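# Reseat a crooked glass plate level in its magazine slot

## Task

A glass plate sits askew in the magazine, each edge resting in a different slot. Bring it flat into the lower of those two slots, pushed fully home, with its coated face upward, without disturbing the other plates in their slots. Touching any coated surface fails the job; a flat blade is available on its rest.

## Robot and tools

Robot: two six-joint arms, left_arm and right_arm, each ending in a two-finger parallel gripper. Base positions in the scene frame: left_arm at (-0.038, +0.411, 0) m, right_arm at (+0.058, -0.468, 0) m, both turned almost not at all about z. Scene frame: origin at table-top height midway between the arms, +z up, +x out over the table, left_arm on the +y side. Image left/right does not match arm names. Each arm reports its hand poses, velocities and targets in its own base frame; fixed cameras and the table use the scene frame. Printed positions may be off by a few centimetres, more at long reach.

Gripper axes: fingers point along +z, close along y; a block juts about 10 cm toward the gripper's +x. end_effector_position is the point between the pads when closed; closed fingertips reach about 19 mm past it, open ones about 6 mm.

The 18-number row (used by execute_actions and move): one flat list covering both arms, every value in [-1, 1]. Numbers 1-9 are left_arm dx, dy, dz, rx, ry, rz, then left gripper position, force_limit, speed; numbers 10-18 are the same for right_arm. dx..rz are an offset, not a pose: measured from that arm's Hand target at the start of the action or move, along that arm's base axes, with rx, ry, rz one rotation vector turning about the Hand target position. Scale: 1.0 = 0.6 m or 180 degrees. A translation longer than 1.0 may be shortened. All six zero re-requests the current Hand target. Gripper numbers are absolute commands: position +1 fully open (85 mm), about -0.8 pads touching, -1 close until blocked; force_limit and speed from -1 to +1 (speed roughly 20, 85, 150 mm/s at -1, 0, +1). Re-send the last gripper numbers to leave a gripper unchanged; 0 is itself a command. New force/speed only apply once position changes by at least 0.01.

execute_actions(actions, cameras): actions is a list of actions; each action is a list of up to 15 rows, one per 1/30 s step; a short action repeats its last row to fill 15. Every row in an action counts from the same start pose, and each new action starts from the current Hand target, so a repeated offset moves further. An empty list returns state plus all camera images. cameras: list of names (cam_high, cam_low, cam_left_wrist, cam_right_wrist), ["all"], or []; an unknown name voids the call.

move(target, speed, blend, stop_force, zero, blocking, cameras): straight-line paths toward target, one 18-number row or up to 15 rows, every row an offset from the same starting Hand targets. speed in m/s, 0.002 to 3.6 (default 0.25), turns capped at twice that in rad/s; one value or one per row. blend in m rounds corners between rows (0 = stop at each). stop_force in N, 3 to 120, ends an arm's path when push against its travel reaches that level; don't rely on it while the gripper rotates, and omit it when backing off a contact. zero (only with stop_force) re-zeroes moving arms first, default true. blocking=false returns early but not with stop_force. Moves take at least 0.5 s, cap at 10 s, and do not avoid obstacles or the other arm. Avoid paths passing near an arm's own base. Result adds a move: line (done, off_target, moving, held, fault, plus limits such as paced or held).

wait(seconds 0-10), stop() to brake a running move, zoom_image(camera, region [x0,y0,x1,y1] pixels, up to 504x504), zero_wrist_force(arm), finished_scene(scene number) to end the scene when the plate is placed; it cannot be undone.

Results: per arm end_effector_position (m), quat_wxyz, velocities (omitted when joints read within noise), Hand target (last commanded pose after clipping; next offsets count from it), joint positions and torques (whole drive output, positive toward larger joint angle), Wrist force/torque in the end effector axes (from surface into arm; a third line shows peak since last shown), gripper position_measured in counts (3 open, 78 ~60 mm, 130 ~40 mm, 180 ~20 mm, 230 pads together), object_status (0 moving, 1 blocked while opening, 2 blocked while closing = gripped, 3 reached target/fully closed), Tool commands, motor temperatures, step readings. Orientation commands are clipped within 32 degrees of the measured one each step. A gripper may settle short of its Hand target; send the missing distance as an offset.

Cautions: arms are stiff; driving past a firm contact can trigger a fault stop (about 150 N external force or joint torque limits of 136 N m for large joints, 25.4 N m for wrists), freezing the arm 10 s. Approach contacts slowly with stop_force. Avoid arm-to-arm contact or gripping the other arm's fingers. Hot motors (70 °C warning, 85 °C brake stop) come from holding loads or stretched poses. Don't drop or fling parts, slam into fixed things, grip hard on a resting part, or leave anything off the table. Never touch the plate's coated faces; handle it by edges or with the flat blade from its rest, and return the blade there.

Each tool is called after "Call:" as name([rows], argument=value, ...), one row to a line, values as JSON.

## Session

Call:
execute_actions(actions=[])

Scene clock: 0.00 s.
left_arm: end_effector_position=(+0.8366, -0.1869, +0.2721) position_measured=3 object_status=3 end_effector_quat_wxyz=(+0.250, +0.633, -0.531, +0.505) | right_arm: end_effector_position=(+0.4029, +0.3887, +0.3833) position_measured=3 object_status=3 end_effector_quat_wxyz=(+0.160, +0.863, -0.460, +0.133)
Joint positions: left_arm=[-0.137 -0.743 1.174 -2.928 -2.487 -2.368] | right_arm=[4.267 -1.884 -1.04 -2.13 1.323 -0.994]
Joint velocities: within noise
Joint torques (N m): no reading
Motor temperatures (°C): left_arm=[27 36 30 34 35 35] | right_arm=[30 31 33 40 42 42]
Wrist force (N): no reading
Wrist torque (N m): no reading
Wrist force, peak (N): no reading
Hand target: left_arm +0.8366, -0.1869, +0.2721; +0.250, +0.633, -0.531, +0.505 | right_arm +0.4029, +0.3887, +0.3833; +0.160, +0.863, -0.460, +0.133
Tool commands: left_gripper/position=+1.0 left_gripper/force_limit=+1.0 left_gripper/speed=+1.0 right_gripper/position=+1.0 right_gripper/force_limit=+1.0 right_gripper/speed=+1.0

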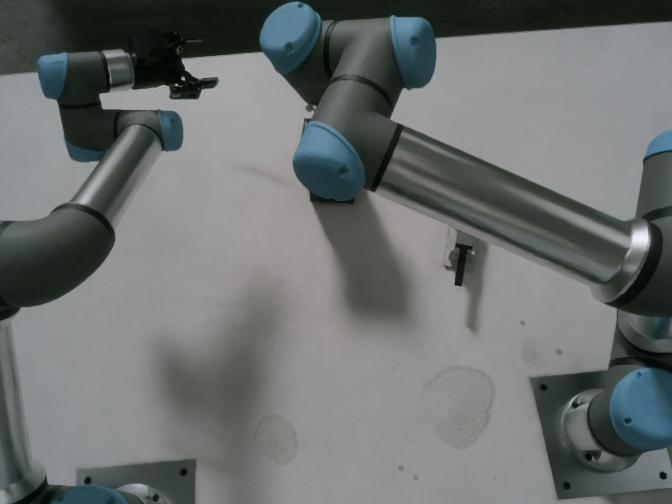

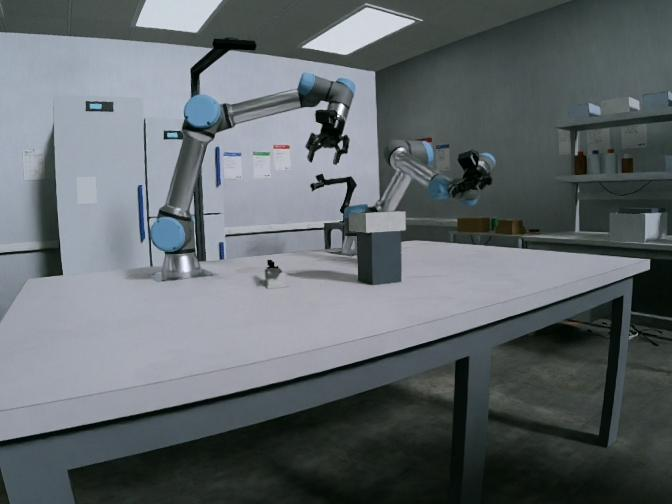

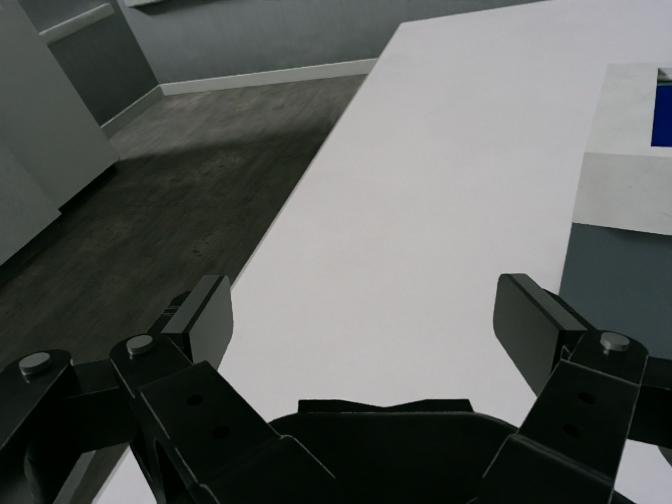

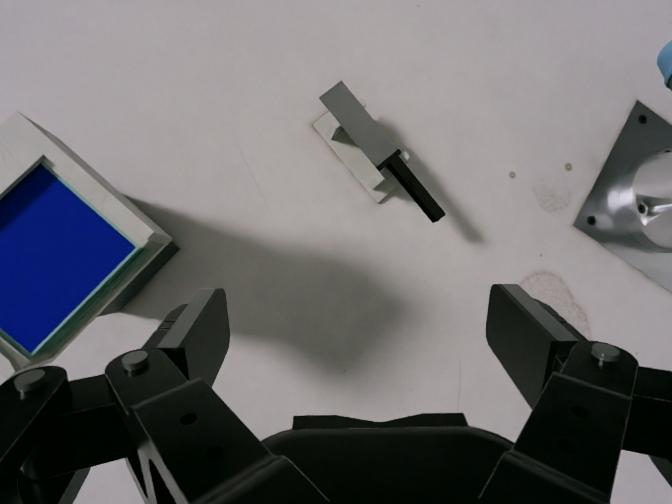

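Call:
move(target=[0,0,0,0,0,0,1,1,1,-0.1057,-0.266,-0.4555,-0.1094,-0.2208,0.2327,1,-0.5,-1], speed=0.35, cameras=["cam_high","cam_low","cam_right_wrist"])

Scene clock: 30.50 s.
left_arm: end_effector_position=(+0.8366, -0.1869, +0.2721) position_measured=3 object_status=3 end_effector_quat_wxyz=(+0.250, +0.633, -0.531, +0.505) | right_arm: end_effector_position=(+0.3395, +0.2292, +0.1100) position_measured=3 object_status=3 end_effector_quat_wxyz=(+0.081, +0.834, -0.127, +0.531)
Joint positions: left_arm=[-0.137 -0.743 1.174 -2.928 -2.487 -2.368] | right_arm=[4.767 -1.498 -2.546 -1.311 0.557 -0.85]
Joint torques (N m): left_arm=[0.4 -55.14 -25.83 -2.57 -0.86 -0.36] | right_arm=[7.35 14.03 3.29 1.25 -1.98 -0.53]
Wrist force (N): left_arm=[-0.1 0.2 -0.1] | right_arm=[0.4 0.6 0.0]
Wrist torque (N m): left_arm=[0.03 0.02 0.00] | right_arm=[0.33 0.04 -0.11]
Wrist force, peak (N): left_arm=[-0.2 0.5 0.0] | right_arm=[-1.7 2.2 1.0]
Hand target: left_arm +0.8366, -0.1869, +0.2721; +0.250, +0.633, -0.531, +0.505 | right_arm +0.3395, +0.2291, +0.1100; +0.081, +0.834, -0.127, +0.531
Off the commanded pose: left_arm 0.000 m, 0 deg | right_arm 0.000 m, 0 deg.
move: done
Images, in order (width x height): cam_high 672x504, cam_low 672x504, cam_right_wrist 672x504.

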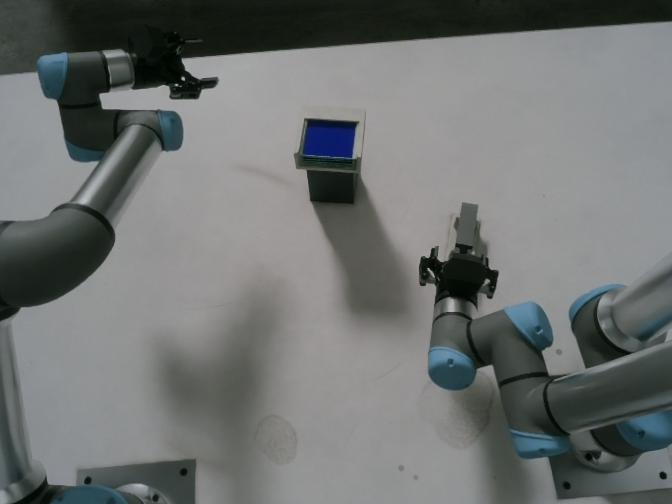

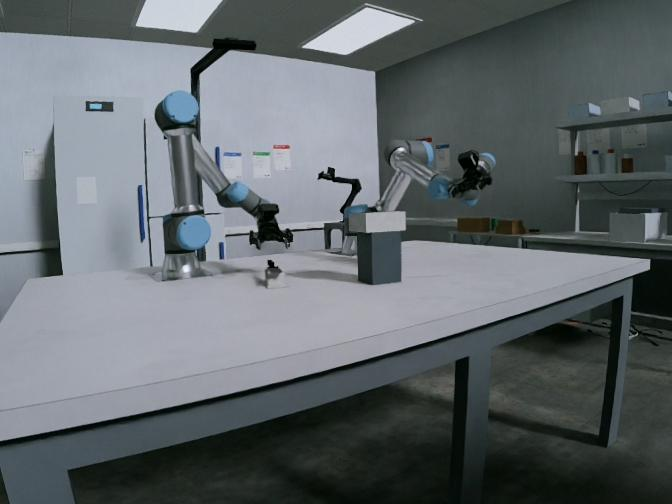

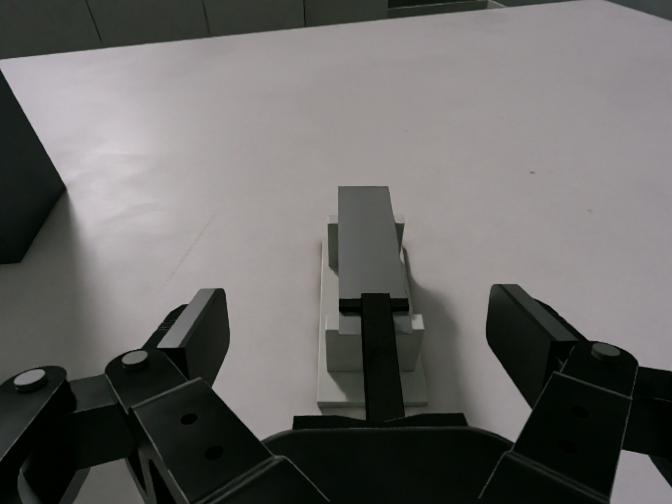

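Call:
zoom_image(camera="cam_right_wrist", region=[310, 170, 430, 330])

Call:
zoom_image(camera="cam_right_wrist", region=[300, 280, 440, 430])

Scaled by 3.150 from the camera's 672x504 image, which has a finer 960x720 frame.

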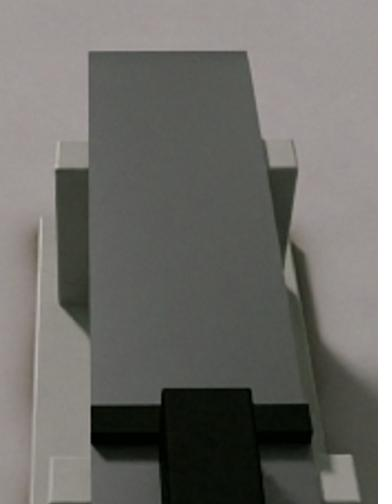

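Scaled by 3.360 from the camera's 672x504 image, which has a finer 960x720 frame.

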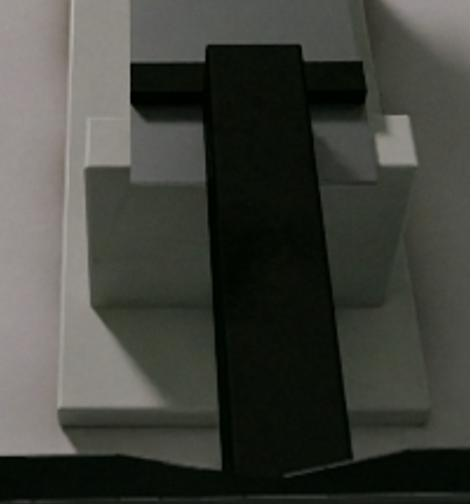

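Call:
move([
  [0,0,0,0,0,0,1,1,1,0.0097,-0.0247,0,0,0,0,1,-0.5,-1],
  [0,0,0,0,0,0,1,1,1,0.0097,-0.0247,-0.089,0,0,0,1,-0.5,-1],
], speed=[0.1,0.12], cameras=["cam_right_wrist"])

Scene clock: 59.93 s.
left_arm: end_effector_position=(+0.8366, -0.1869, +0.2721) position_measured=3 object_status=3 end_effector_quat_wxyz=(+0.250, +0.633, -0.531, +0.505) | right_arm: end_effector_position=(+0.3454, +0.2142, +0.0566) position_measured=3 object_status=3 end_effector_quat_wxyz=(+0.082, +0.834, -0.127, +0.531)
Joint positions: left_arm=[-0.137 -0.743 1.174 -2.928 -2.487 -2.368] | right_arm=[4.749 -1.68 -2.636 -1.016 0.546 -0.877]
Joint torques (N m): left_arm=[-0.14 -54.89 -26.96 -2.44 -0.93 -0.31] | right_arm=[8.98 5.82 22.68 2.89 -0.25 3.07]
Wrist force (N): left_arm=[-0.1 0.1 -0.1] | right_arm=[0.2 0.6 0.0]
Wrist torque (N m): left_arm=[0.02 0.01 0.00] | right_arm=[0.29 0.06 -0.17]
Wrist force, peak (N): left_arm=[-0.1 0.4 0.2] | right_arm=[2.1 1.0 -0.1]
Hand target: left_arm +0.8366, -0.1869, +0.2721; +0.250, +0.633, -0.531, +0.505 | right_arm +0.3453, +0.2143, +0.0566; +0.081, +0.834, -0.127, +0.531
Off the commanded pose: left_arm 0.000 m, 0 deg | right_arm 0.000 m, 0 deg.
move: done
Images, in order (width x height): cam_right_wrist 672x504.

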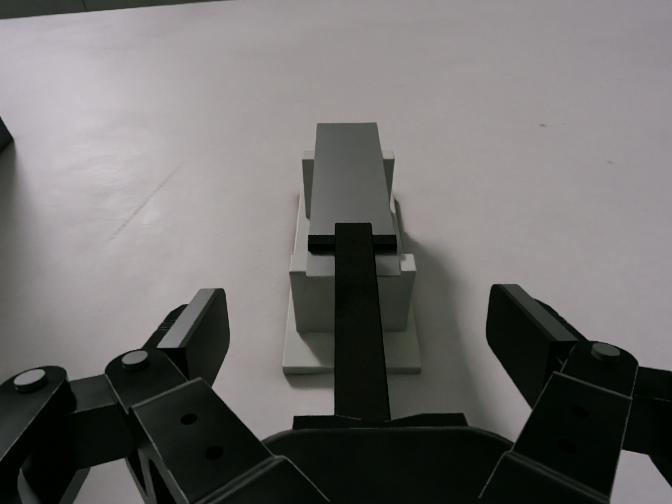

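Call:
move([
  [0,0,0,0,0,0,1,1,1,0,0,0,0,0,0,-1,-0.5,-1],
  [0,0,0,0,0,0,1,1,1,0,0,0.11,0,0,0,-1,-0.5,-1],
  [0,0,0,0,0,0,1,1,1,0,0,0.12,0,0,0,-0.98,0.2,-1],
], speed=[0.05,0.1,0.1], cameras=["cam_right_wrist","cam_high"])

Call:
zoom_image(camera="cam_high", region=[270, 90, 390, 220])

Scene clock: 72.30 s.
left_arm: end_effector_position=(+0.8366, -0.1869, +0.2721) position_measured=3 object_status=3 end_effector_quat_wxyz=(+0.250, +0.633, -0.531, +0.505) | right_arm: end_effector_position=(+0.3453, +0.2143, +0.1286) position_measured=197 object_status=2 end_effector_quat_wxyz=(+0.081, +0.834, -0.127, +0.531)
Joint positions: left_arm=[-0.137 -0.743 1.174 -2.928 -2.487 -2.368] | right_arm=[4.749 -1.406 -2.555 -1.371 0.546 -0.877]
Joint torques (N m): left_arm=[-0.3 -54.2 -26.86 -2.42 -0.76 -0.09] | right_arm=[10.29 8.64 6.49 0.53 -0.28 2.76]
Wrist force (N): left_arm=[0.0 0.1 0.0] | right_arm=[-0.2 0.9 0.5]
Wrist torque (N m): left_arm=[0.01 0.01 0.00] | right_arm=[0.36 -0.02 -0.20]
Wrist force, peak (N): left_arm=[-0.3 0.2 0.3] | right_arm=[2.1 0.5 -0.9]
Hand target: left_arm +0.8366, -0.1869, +0.2721; +0.250, +0.633, -0.531, +0.505 | right_arm +0.3453, +0.2143, +0.1286; +0.081, +0.834, -0.127, +0.531
Off the commanded pose: left_arm 0.000 m, 0 deg | right_arm 0.000 m, 0 deg.
move: done
Images, in order (width x height): cam_high 672x504, cam_right_wrist 672x504.

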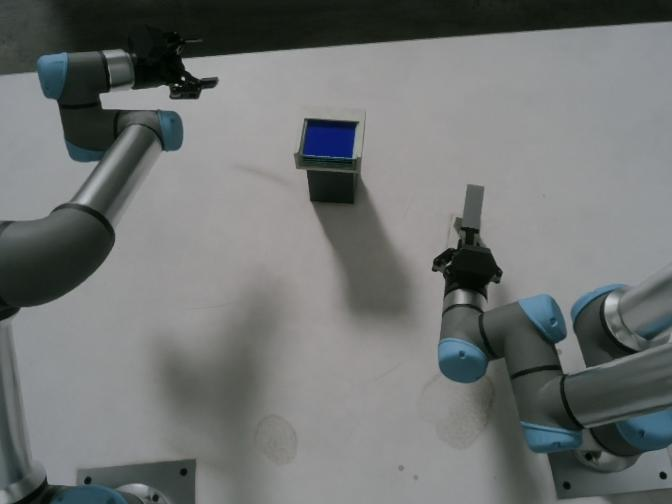

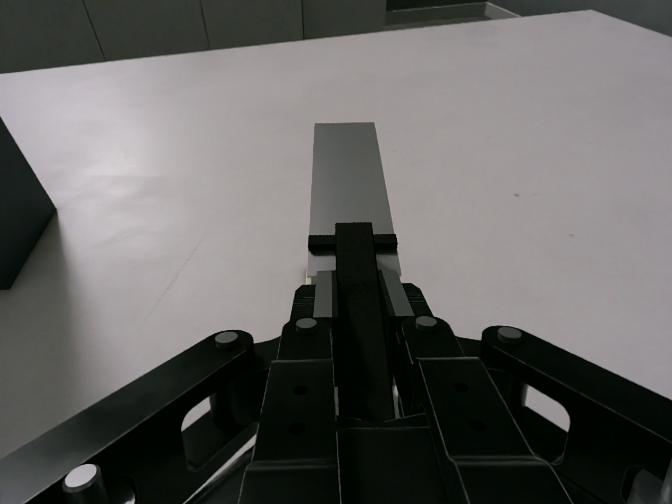

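Scaled by 3.877 from the camera's 672x504 image, which has a finer 960x720 frame.

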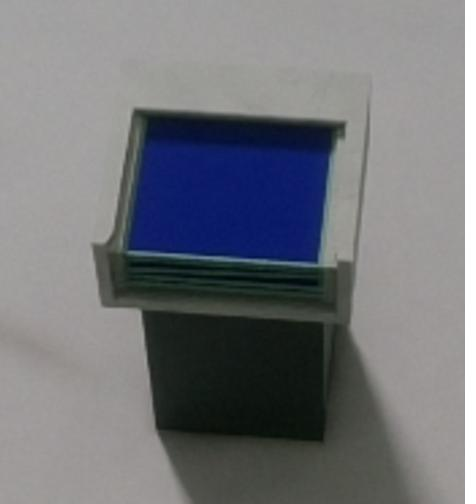

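Call:
move(target=[0,0,0,0,0,0,1,1,1,-0.0378,0.4868,0.1215,0,0,0.0467,-0.98,0.2,-1], speed=0.22, cameras=["cam_right_wrist","cam_high"])

Call:
zoom_image(camera="cam_right_wrist", region=[240, 0, 480, 180])

Scene clock: 91.10 s.
left_arm: end_effector_position=(+0.8366, -0.1869, +0.2721) position_measured=3 object_status=3 end_effector_quat_wxyz=(+0.250, +0.633, -0.531, +0.505) | right_arm: end_effector_position=(+0.3226, +0.5063, +0.2014) position_measured=197 object_status=2 end_effector_quat_wxyz=(+0.042, +0.841, -0.065, +0.535)
Joint positions: left_arm=[-0.137 -0.743 1.174 -2.928 -2.487 -2.368] | right_arm=[4.788 -1.851 -1.876 -1.442 0.491 -1.064]
Joint torques (N m): left_arm=[-1.88 -53.41 -25.79 -2.26 -0.73 -0.29] | right_arm=[-12.23 26.34 33.13 3.7 0.05 2.16]
Wrist force (N): left_arm=[-0.1 0.1 -0.1] | right_arm=[-0.4 1.2 0.7]
Wrist torque (N m): left_arm=[0.01 0.01 0.00] | right_arm=[0.41 0.01 -0.37]
Wrist force, peak (N): left_arm=[-0.3 0.1 -0.1] | right_arm=[-0.9 3.4 1.7]
Hand target: left_arm +0.8366, -0.1869, +0.2721; +0.250, +0.633, -0.531, +0.505 | right_arm +0.3226, +0.5064, +0.2015; +0.042, +0.841, -0.065, +0.535
Off the commanded pose: left_arm 0.000 m, 0 deg | right_arm 0.000 m, 0 deg.
move: done
Images, in order (width x height): cam_high 672x504, cam_right_wrist 672x504.

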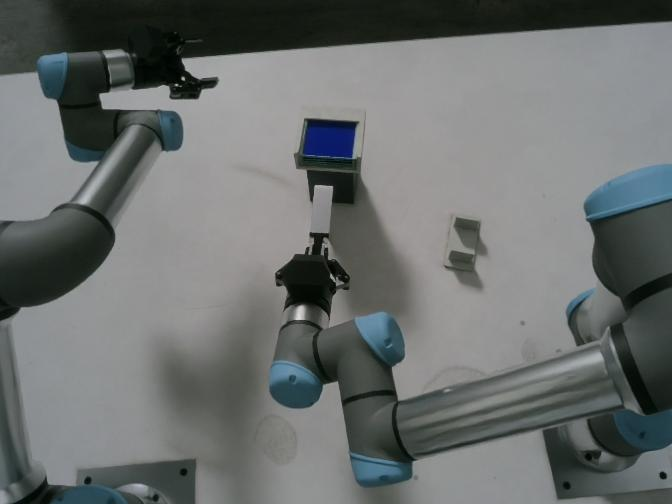

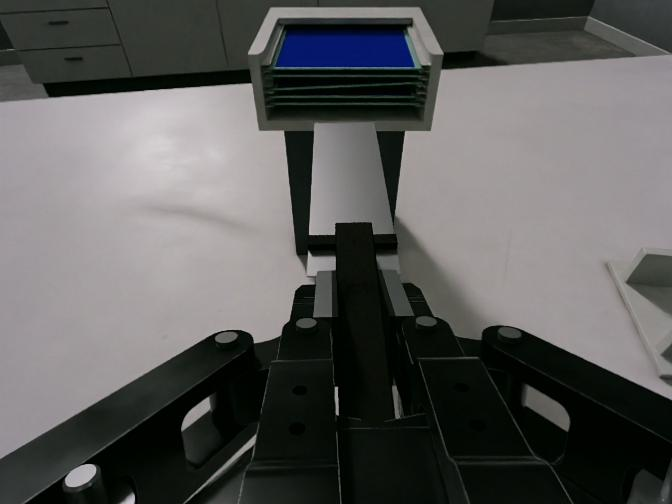

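Scaled by 2.100 from the camera's 672x504 image, which has a finer 960x720 frame.

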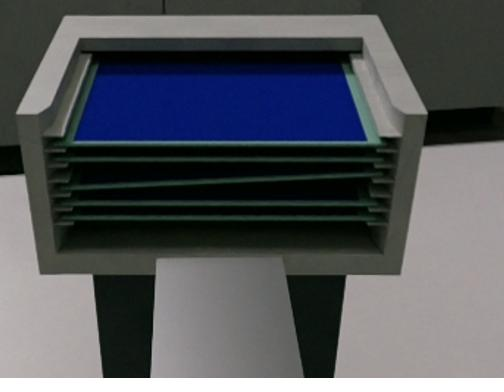

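Call:
zoom_image(camera="cam_right_wrist", region=[245, 0, 345, 140])

Call:
zoom_image(camera="cam_right_wrist", region=[345, 0, 445, 140])

Scaled by 3.600 from the camera's 672x504 image, which has a finer 960x720 frame.

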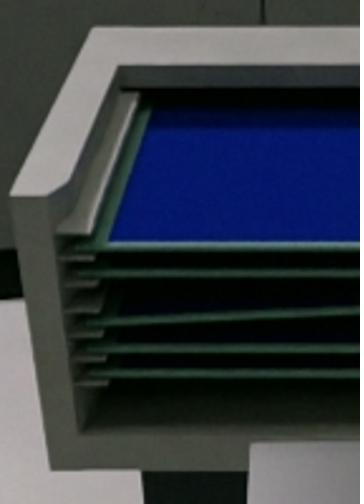

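Scaled by 3.600 from the camera's 672x504 image, which has a finer 960x720 frame.

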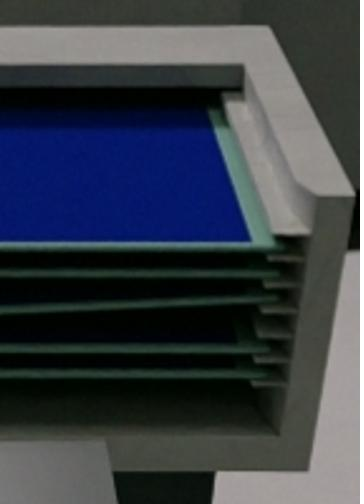

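Call:
zoom_image(camera="cam_right_wrist", region=[300, 110, 410, 290])

Scaled by 2.800 from the camera's 672x504 image, which has a finer 960x720 frame.

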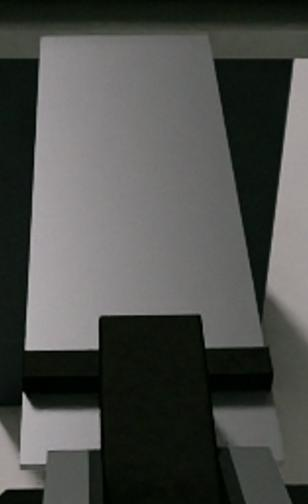

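Call:
move([
  [0,0,0,0,0,0,1,1,1,0,0,-0.0092,-0.01427,0.00223,0,-0.98,0.2,-1],
  [0,0,0,0,0,0,1,1,1,0.0708,-0.0111,-0.0092,-0.01427,0.00223,0,-0.98,0.2,-1],
], speed=0.1, cameras=["cam_right_wrist"])

Call:
zoom_image(camera="cam_right_wrist", region=[230, 0, 340, 154])

Call:
zoom_image(camera="cam_right_wrist", region=[340, 0, 450, 154])

Scene clock: 135.13 s.
left_arm: end_effector_position=(+0.8366, -0.1869, +0.2721) position_measured=3 object_status=3 end_effector_quat_wxyz=(+0.250, +0.633, -0.531, +0.505) | right_arm: end_effector_position=(+0.3651, +0.4996, +0.1958) position_measured=197 object_status=2 end_effector_quat_wxyz=(+0.062, +0.842, -0.053, +0.534)
Joint positions: left_arm=[-0.137 -0.743 1.174 -2.928 -2.487 -2.368] | right_arm=[4.708 -1.879 -1.884 -1.302 0.467 -1.231]
Joint torques (N m): left_arm=[-1.3 -53.97 -27.07 -2.38 -0.53 -0.1] | right_arm=[5.43 39.84 30.38 2.83 -0.55 1.11]
Wrist force (N): left_arm=[-0.1 0.2 -0.1] | right_arm=[-0.5 0.7 0.0]
Wrist torque (N m): left_arm=[0.03 0.02 0.00] | right_arm=[0.33 -0.01 -0.39]
Wrist force, peak (N): left_arm=[0.1 0.3 0.2] | right_arm=[-1.7 1.5 -0.2]
Hand target: left_arm +0.8366, -0.1869, +0.2721; +0.250, +0.633, -0.531, +0.505 | right_arm +0.3651, +0.4997, +0.1959; +0.061, +0.842, -0.053, +0.534
Off the commanded pose: left_arm 0.000 m, 0 deg | right_arm 0.000 m, 0 deg.
move: done
Images, in order (width x height): cam_right_wrist 672x504.

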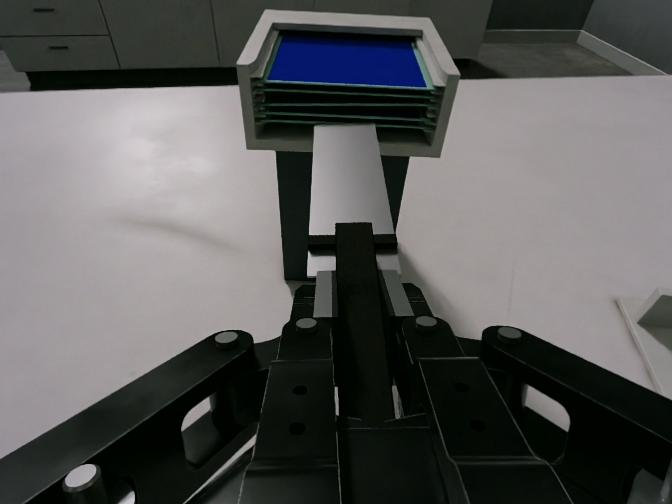

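Scaled by 3.273 from the camera's 672x504 image, which has a finer 960x720 frame.

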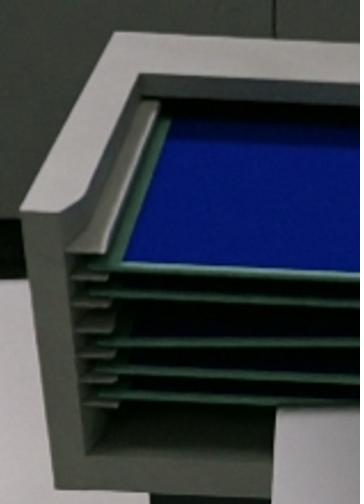

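Scaled by 3.273 from the camera's 672x504 image, which has a finer 960x720 frame.

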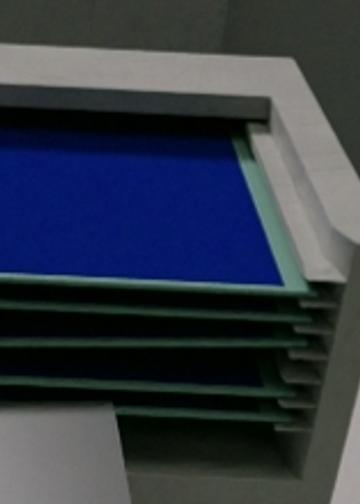

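Call:
move(target=[0,0,0,0,0,0,1,1,1,0.0214,-0.00335,0,0,0,0,-0.98,0.2,-1], speed=0.05, stop_force=4, cameras=["cam_right_wrist"])

Call:
zoom_image(camera="cam_right_wrist", region=[285, 80, 405, 160])

Scene clock: 156.50 s.
left_arm: end_effector_position=(+0.8366, -0.1869, +0.2721) position_measured=3 object_status=3 end_effector_quat_wxyz=(+0.250, +0.633, -0.531, +0.505) | right_arm: end_effector_position=(+0.3779, +0.4977, +0.1959) position_measured=197 object_status=2 end_effector_quat_wxyz=(+0.061, +0.842, -0.053, +0.534)
Joint positions: left_arm=[-0.137 -0.743 1.174 -2.928 -2.487 -2.368] | right_arm=[4.684 -1.885 -1.889 -1.246 0.459 -1.282]
Joint torques (N m): left_arm=[-1.14 -53.41 -27.13 -2.5 -0.3 -0.27] | right_arm=[11.35 40.52 23.58 0.88 -0.41 2.66]
Wrist force (N): left_arm=[0.0 0.2 -0.1] | right_arm=[-0.6 1.0 0.3]
Wrist torque (N m): left_arm=[0.03 0.00 0.00] | right_arm=[0.36 0.04 -0.31]
Wrist force, peak (N): left_arm=[-0.2 0.3 0.1] | right_arm=[-0.7 1.5 0.6]
Hand target: left_arm +0.8366, -0.1869, +0.2721; +0.250, +0.633, -0.531, +0.505 | right_arm +0.3779, +0.4977, +0.1959; +0.061, +0.842, -0.053, +0.534
Off the commanded pose: left_arm 0.000 m, 0 deg | right_arm 0.000 m, 0 deg.
move: done
Images, in order (width x height): cam_right_wrist 672x504.

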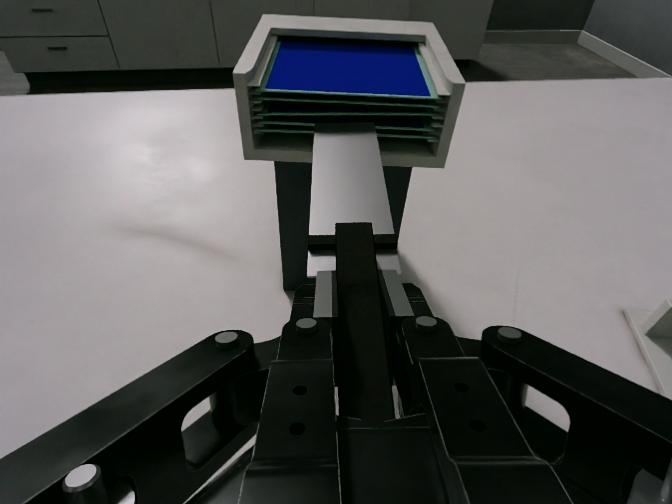

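Scaled by 4.200 from the camera's 672x504 image, which has a finer 960x720 frame.

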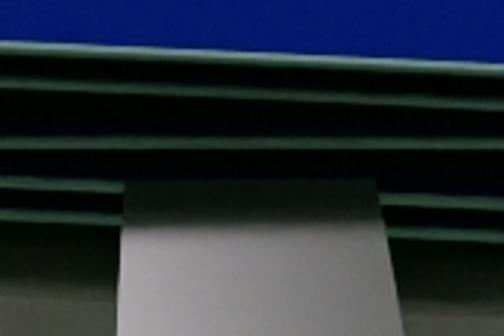

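Call:
move(target=[0,0,0,0,0,0,1,1,1,0.0181,-0.00283,0,0,0,0,-0.98,0.2,-1], speed=0.04, stop_force=4, cameras=["cam_right_wrist"])

Call:
zoom_image(camera="cam_right_wrist", region=[285, 90, 405, 170])

Scene clock: 167.37 s.
left_arm: end_effector_position=(+0.8366, -0.1869, +0.2721) position_measured=3 object_status=3 end_effector_quat_wxyz=(+0.250, +0.633, -0.531, +0.505) | right_arm: end_effector_position=(+0.3888, +0.4960, +0.1959) position_measured=197 object_status=2 end_effector_quat_wxyz=(+0.061, +0.842, -0.053, +0.534)
Joint positions: left_arm=[-0.137 -0.743 1.174 -2.928 -2.487 -2.368] | right_arm=[4.664 -1.891 -1.892 -1.197 0.454 -1.325]
Joint torques (N m): left_arm=[-0.8 -53.57 -25.24 -2.19 -0.11 -0.08] | right_arm=[10.42 40.9 17.9 0.86 -0.44 2.78]
Wrist force (N): left_arm=[0.1 0.0 0.1] | right_arm=[-0.2 0.9 0.0]
Wrist torque (N m): left_arm=[-0.01 -0.01 0.00] | right_arm=[0.38 -0.05 -0.33]
Wrist force, peak (N): left_arm=[-0.4 0.2 0.1] | right_arm=[-0.7 1.4 0.8]
Hand target: left_arm +0.8366, -0.1869, +0.2721; +0.250, +0.633, -0.531, +0.505 | right_arm +0.3888, +0.4960, +0.1959; +0.061, +0.842, -0.053, +0.534
Off the commanded pose: left_arm 0.000 m, 0 deg | right_arm 0.000 m, 0 deg.
move: done
Images, in order (width x height): cam_right_wrist 672x504.

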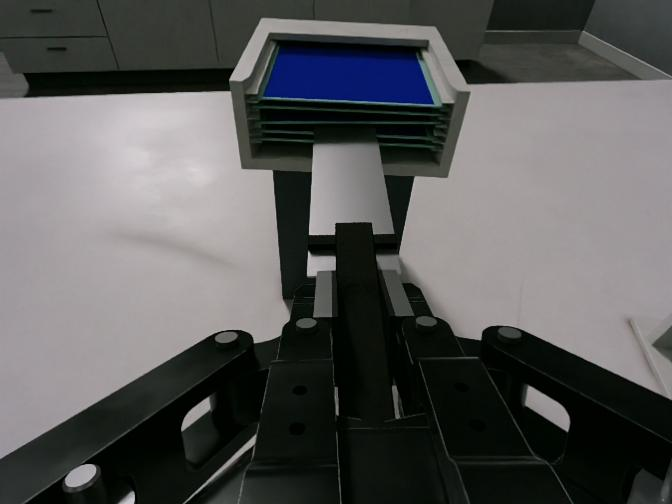

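Scaled by 4.200 from the camera's 672x504 image, which has a finer 960x720 frame.

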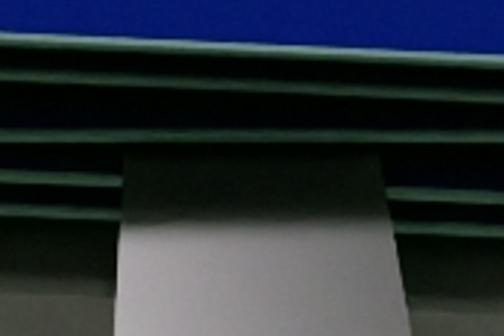

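Call:
move(target=[0,0,0,0,0,0,1,1,1,0.1400,-0.02192,0,0,0,0,-0.98,0.2,-1], speed=0.05, stop_force=3, cameras=["cam_right_wrist","cam_high"])

Call:
zoom_image(camera="cam_right_wrist", region=[190, 140, 340, 290])

Call:
zoom_image(camera="cam_right_wrist", region=[360, 140, 510, 290])

Scene clock: 184.10 s.
left_arm: end_effector_position=(+0.8366, -0.1869, +0.2721) position_measured=3 object_status=3 end_effector_quat_wxyz=(+0.250, +0.633, -0.531, +0.505) | right_arm: end_effector_position=(+0.4728, +0.4829, +0.1959) position_measured=197 object_status=2 end_effector_quat_wxyz=(+0.061, +0.842, -0.053, +0.534)
Joint positions: left_arm=[-0.137 -0.743 1.174 -2.928 -2.487 -2.368] | right_arm=[4.51 -1.969 -1.881 -0.809 0.437 -1.682]
Joint torques (N m): left_arm=[1.31 -53.13 -25.76 -2.49 0.35 -0.3] | right_arm=[10.59 42.92 9.56 3.75 -1.86 1.42]
Wrist force (N): left_arm=[0.0 0.2 -0.1] | right_arm=[-0.8 1.1 0.0]
Wrist torque (N m): left_arm=[0.02 0.01 0.00] | right_arm=[0.36 0.04 -0.34]
Wrist force, peak (N): left_arm=[0.0 0.4 0.0] | right_arm=[-1.3 1.1 -1.0]
Hand target: left_arm +0.8366, -0.1869, +0.2721; +0.250, +0.633, -0.531, +0.505 | right_arm +0.4728, +0.4829, +0.1959; +0.061, +0.842, -0.053, +0.534
Off the commanded pose: left_arm 0.000 m, 0 deg | right_arm 0.000 m, 0 deg.
move: done
Images, in order (width x height): cam_high 672x504, cam_right_wrist 672x504.

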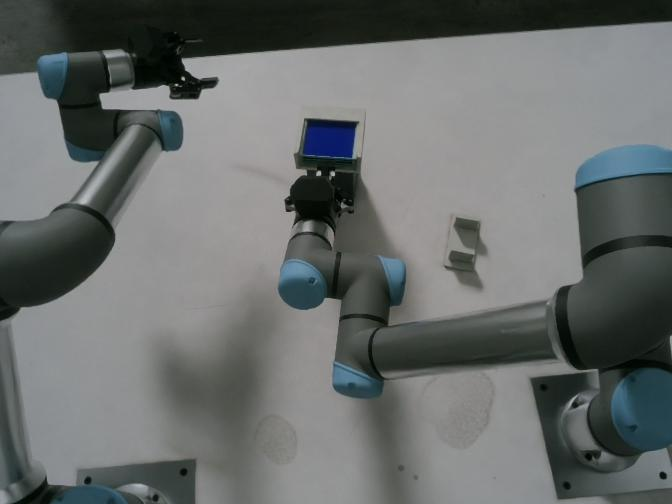

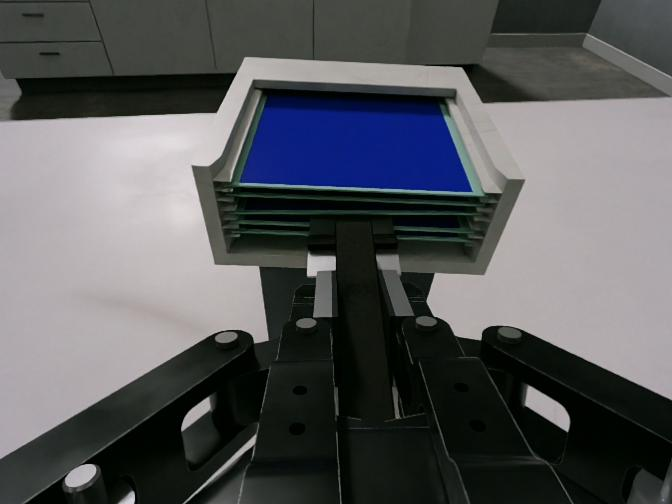

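Scaled by 3.360 from the camera's 672x504 image, which has a finer 960x720 frame.

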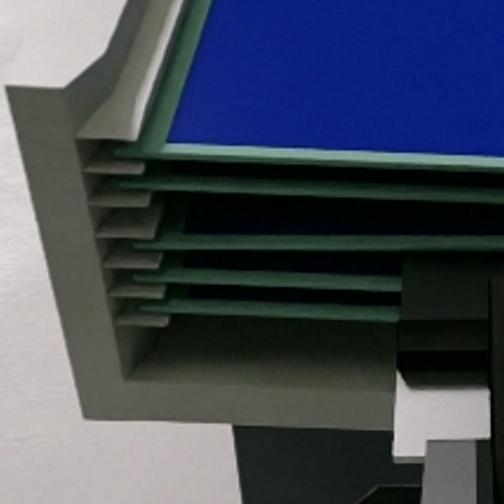

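Scaled by 3.360 from the camera's 672x504 image, which has a finer 960x720 frame.

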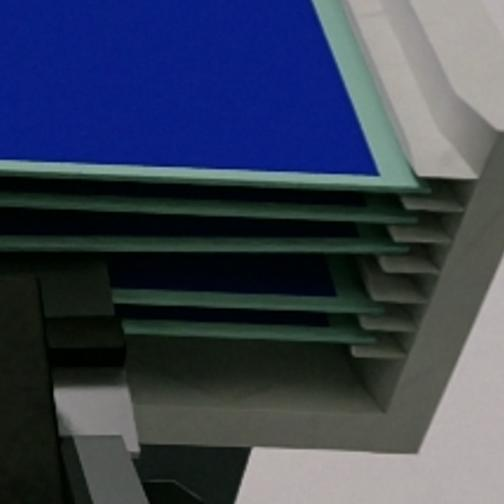

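Call:
move(target=[0,0,0,0,0,0,1,1,1,0,0,0.005,0,0,0,-0.98,0.2,-1], speed=0.015, stop_force=3, cameras=["cam_right_wrist"])

Call:
zoom_image(camera="cam_right_wrist", region=[210, 180, 270, 240])

Call:
zoom_image(camera="cam_right_wrist", region=[450, 180, 510, 250])

Scene clock: 196.63 s.
left_arm: end_effector_position=(+0.8366, -0.1869, +0.2721) position_measured=3 object_status=3 end_effector_quat_wxyz=(+0.250, +0.633, -0.531, +0.505) | right_arm: end_effector_position=(+0.4728, +0.4829, +0.1990) position_measured=197 object_status=2 end_effector_quat_wxyz=(+0.061, +0.842, -0.053, +0.534)
Joint positions: left_arm=[-0.137 -0.743 1.174 -2.928 -2.487 -2.368] | right_arm=[4.51 -1.964 -1.878 -0.816 0.437 -1.682]
Joint torques (N m): left_arm=[-0.13 -52.31 -26.89 -2.42 0.32 -0.5] | right_arm=[9.48 28.64 27.56 3.96 -3.3 -0.8]
Wrist force (N): left_arm=[-0.1 0.2 0.1] | right_arm=[-0.7 1.0 0.2]
Wrist torque (N m): left_arm=[0.03 0.01 0.00] | right_arm=[0.35 -0.06 -0.35]
Wrist force, peak (N): left_arm=[-0.2 0.4 0.0] | right_arm=[-1.0 1.2 -0.1]
Hand target: left_arm +0.8366, -0.1869, +0.2721; +0.250, +0.633, -0.531, +0.505 | right_arm +0.4728, +0.4829, +0.1989; +0.061, +0.842, -0.053, +0.534
Off the commanded pose: left_arm 0.000 m, 0 deg | right_arm 0.000 m, 0 deg.
move: done
Images, in order (width x height): cam_right_wrist 672x504.

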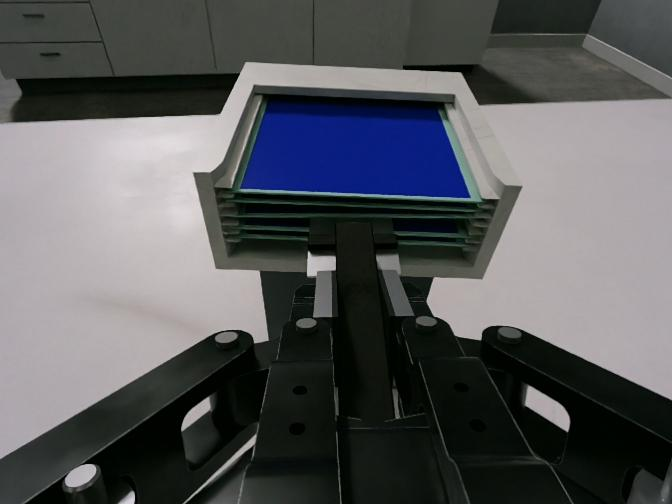

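Scaled by 8.400 from the camera's 672x504 image, which has a finer 960x720 frame.

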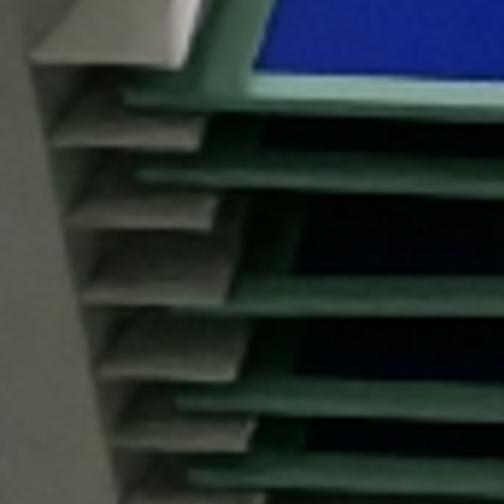

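Scaled by 7.200 from the camera's 672x504 image, which has a finer 960x720 frame.

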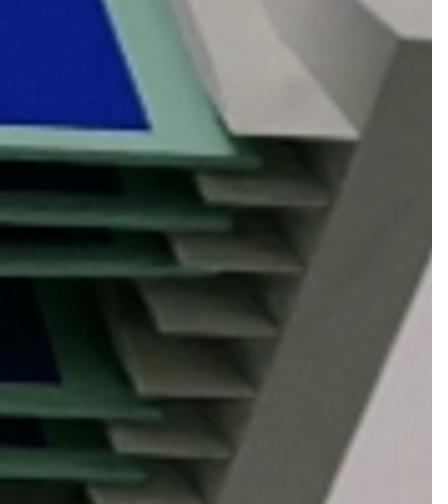

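Call:
move([
  [0,0,0,0,0,0,1,1,1,0,0,-0.0006,0,0,0,-0.98,0.2,-1],
  [0,0,0,0,0,0,1,1,1,-0.21406,0.03352,-0.0006,0,0,0,-0.98,0.2,-1],
], speed=[0.02,0.06], cameras=["cam_right_wrist","cam_high"])

Call:
zoom_image(camera="cam_right_wrist", region=[230, 60, 340, 140])

Call:
zoom_image(camera="cam_right_wrist", region=[340, 60, 450, 140])

Call:
zoom_image(camera="cam_right_wrist", region=[210, 190, 500, 290])

Scene clock: 209.53 s.
left_arm: end_effector_position=(+0.8366, -0.1869, +0.2721) position_measured=3 object_status=3 end_effector_quat_wxyz=(+0.250, +0.633, -0.531, +0.505) | right_arm: end_effector_position=(+0.3443, +0.5031, +0.1987) position_measured=197 object_status=2 end_effector_quat_wxyz=(+0.061, +0.842, -0.053, +0.534)
Joint positions: left_arm=[-0.137 -0.743 1.174 -2.928 -2.487 -2.368] | right_arm=[4.746 -1.869 -1.871 -1.395 0.482 -1.154]
Joint torques (N m): left_arm=[-0.43 -52.54 -26.45 -2.39 0.08 0.1] | right_arm=[-11.08 23.71 17.61 2.81 -3.77 -2.34]
Wrist force (N): left_arm=[0.0 0.1 -0.1] | right_arm=[-0.5 1.3 0.2]
Wrist torque (N m): left_arm=[0.02 0.01 0.00] | right_arm=[0.43 -0.07 -0.13]
Wrist force, peak (N): left_arm=[0.0 0.5 0.1] | right_arm=[-0.7 1.6 0.6]
Hand target: left_arm +0.8366, -0.1869, +0.2721; +0.250, +0.633, -0.531, +0.505 | right_arm +0.3444, +0.5030, +0.1986; +0.061, +0.842, -0.053, +0.534
Off the commanded pose: left_arm 0.000 m, 0 deg | right_arm 0.000 m, 0 deg.
move: done
Images, in order (width x height): cam_high 672x504, cam_right_wrist 672x504.

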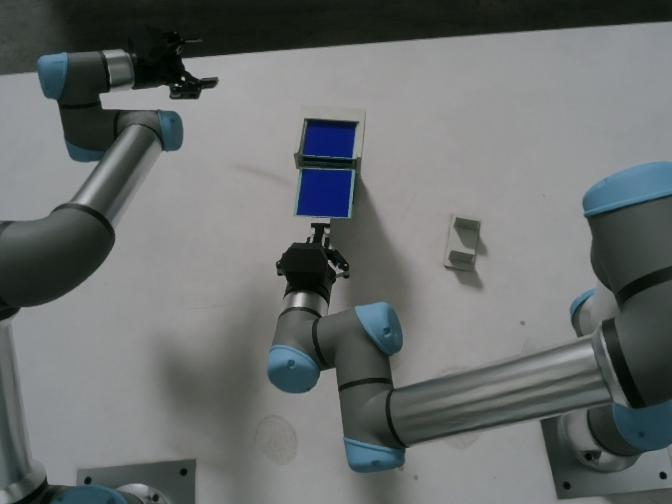

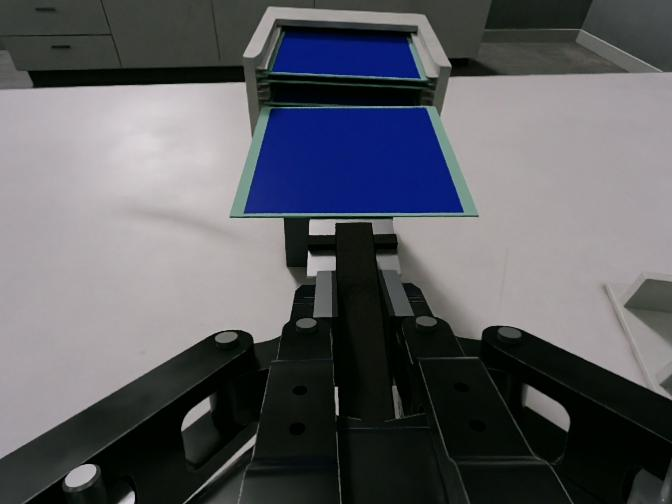

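Scaled by 4.582 from the camera's 672x504 image, which has a finer 960x720 frame.

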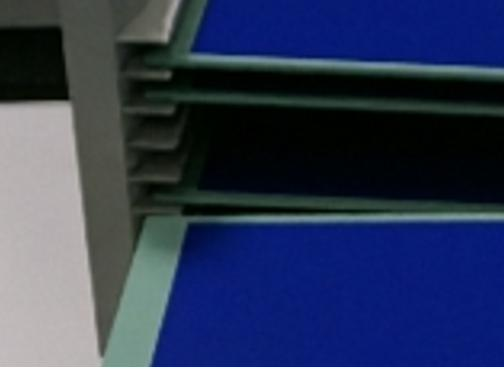

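Scaled by 4.582 from the camera's 672x504 image, which has a finer 960x720 frame.

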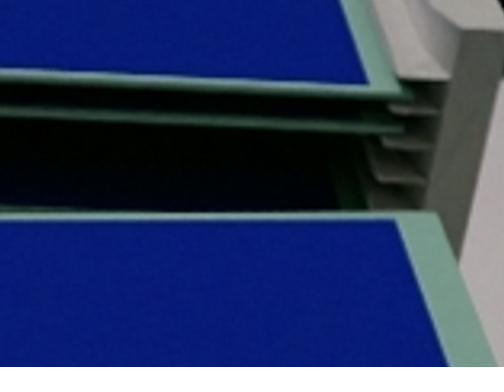

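Scaled by 1.738 from the camera's 672x504 image, which has a finer 960x720 frame.

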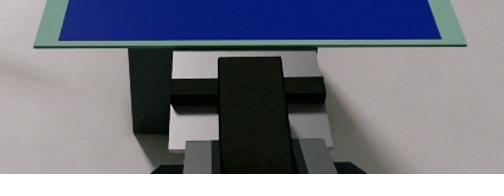

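Call:
move(target=[0,0,0,0,0,0,1,1,1,-0.00012,-0.00076,-0.00283,0.01372,-0.00215,0,-0.98,0.2,-1], speed=0.03, cameras=["cam_right_wrist"])

Call:
zoom_image(camera="cam_right_wrist", region=[230, 50, 350, 140])

Call:
zoom_image(camera="cam_right_wrist", region=[340, 50, 460, 140])

Scene clock: 234.13 s.
left_arm: end_effector_position=(+0.8366, -0.1869, +0.2721) position_measured=3 object_status=3 end_effector_quat_wxyz=(+0.250, +0.633, -0.531, +0.505) | right_arm: end_effector_position=(+0.3443, +0.5025, +0.1969) position_measured=197 object_status=2 end_effector_quat_wxyz=(+0.043, +0.841, -0.065, +0.535) end_effector_velocity=(+0.000, -0.001, +0.000) end_effector_angular_velocity=(-0.005, +0.000, -0.001)
Joint positions: left_arm=[-0.137 -0.743 1.174 -2.928 -2.487 -2.368] | right_arm=[4.748 -1.862 -1.895 -1.344 0.475 -1.143]
Joint velocities: left_arm=[within noise] | right_arm=[0 0 -0.001 -0.006 0 0.001]
Joint torques (N m): left_arm=[-1.98 -52.07 -26.19 -2.22 0.28 -0.47] | right_arm=[8.7 33.2 29.22 0.51 -2.94 -0.09]
Wrist force (N): left_arm=[0.1 -0.1 0.0] | right_arm=[-0.7 0.9 0.9]
Wrist torque (N m): left_arm=[-0.01 -0.02 0.00] | right_arm=[0.36 -0.02 -0.35]
Wrist force, peak (N): left_arm=[-0.2 0.4 0.1] | right_arm=[-1.0 1.1 0.7]
Hand target: left_arm +0.8366, -0.1869, +0.2721; +0.250, +0.633, -0.531, +0.505 | right_arm +0.3443, +0.5025, +0.1969; +0.043, +0.841, -0.065, +0.535
Off the commanded pose: left_arm 0.000 m, 0 deg | right_arm 0.000 m, 0 deg.
move: done
Images, in order (width x height): cam_right_wrist 672x504.

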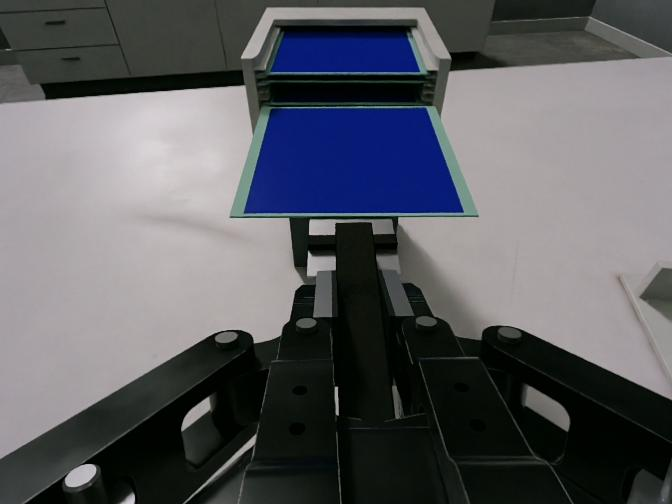

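Scaled by 4.200 from the camera's 672x504 image, which has a finer 960x720 frame.

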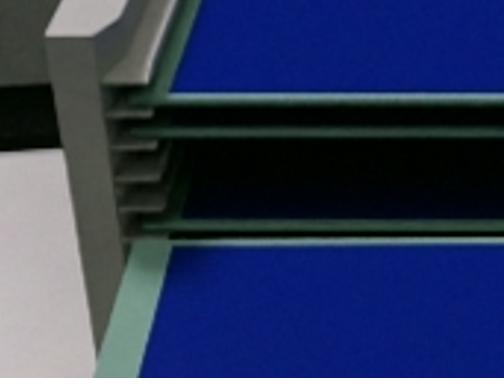

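Scaled by 4.200 from the camera's 672x504 image, which has a finer 960x720 frame.

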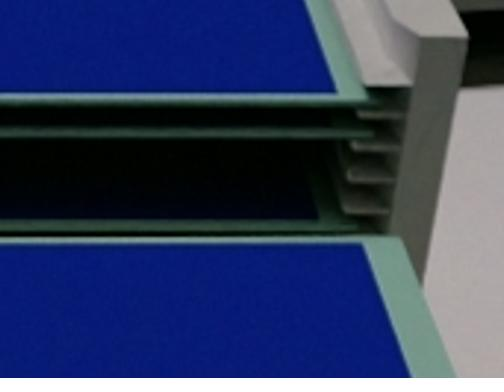

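Call:
zoom_image(camera="cam_right_wrist", region=[252, 60, 312, 115])

Call:
zoom_image(camera="cam_right_wrist", region=[392, 60, 452, 115])

Call:
zoom_image(camera="cam_right_wrist", region=[215, 180, 495, 240])

Scaled by 8.400 from the camera's 672x504 image, which has a finer 960x720 frame.

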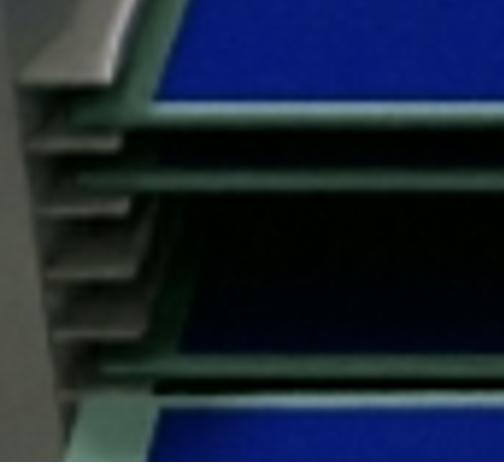

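Scaled by 8.400 from the camera's 672x504 image, which has a finer 960x720 frame.

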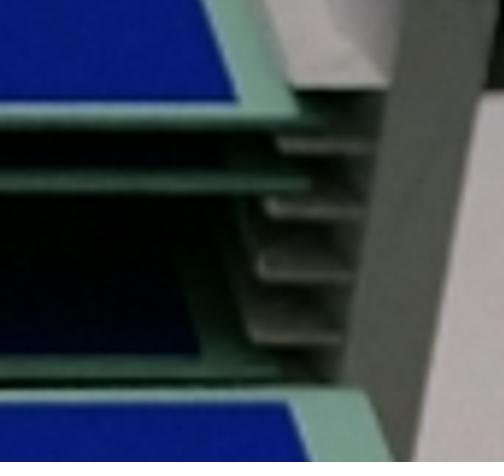

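Scaled by 1.800 from the camera's 672x504 image, which has a finer 960x720 frame.

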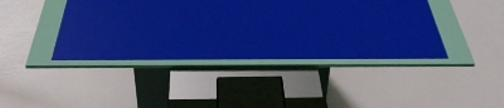

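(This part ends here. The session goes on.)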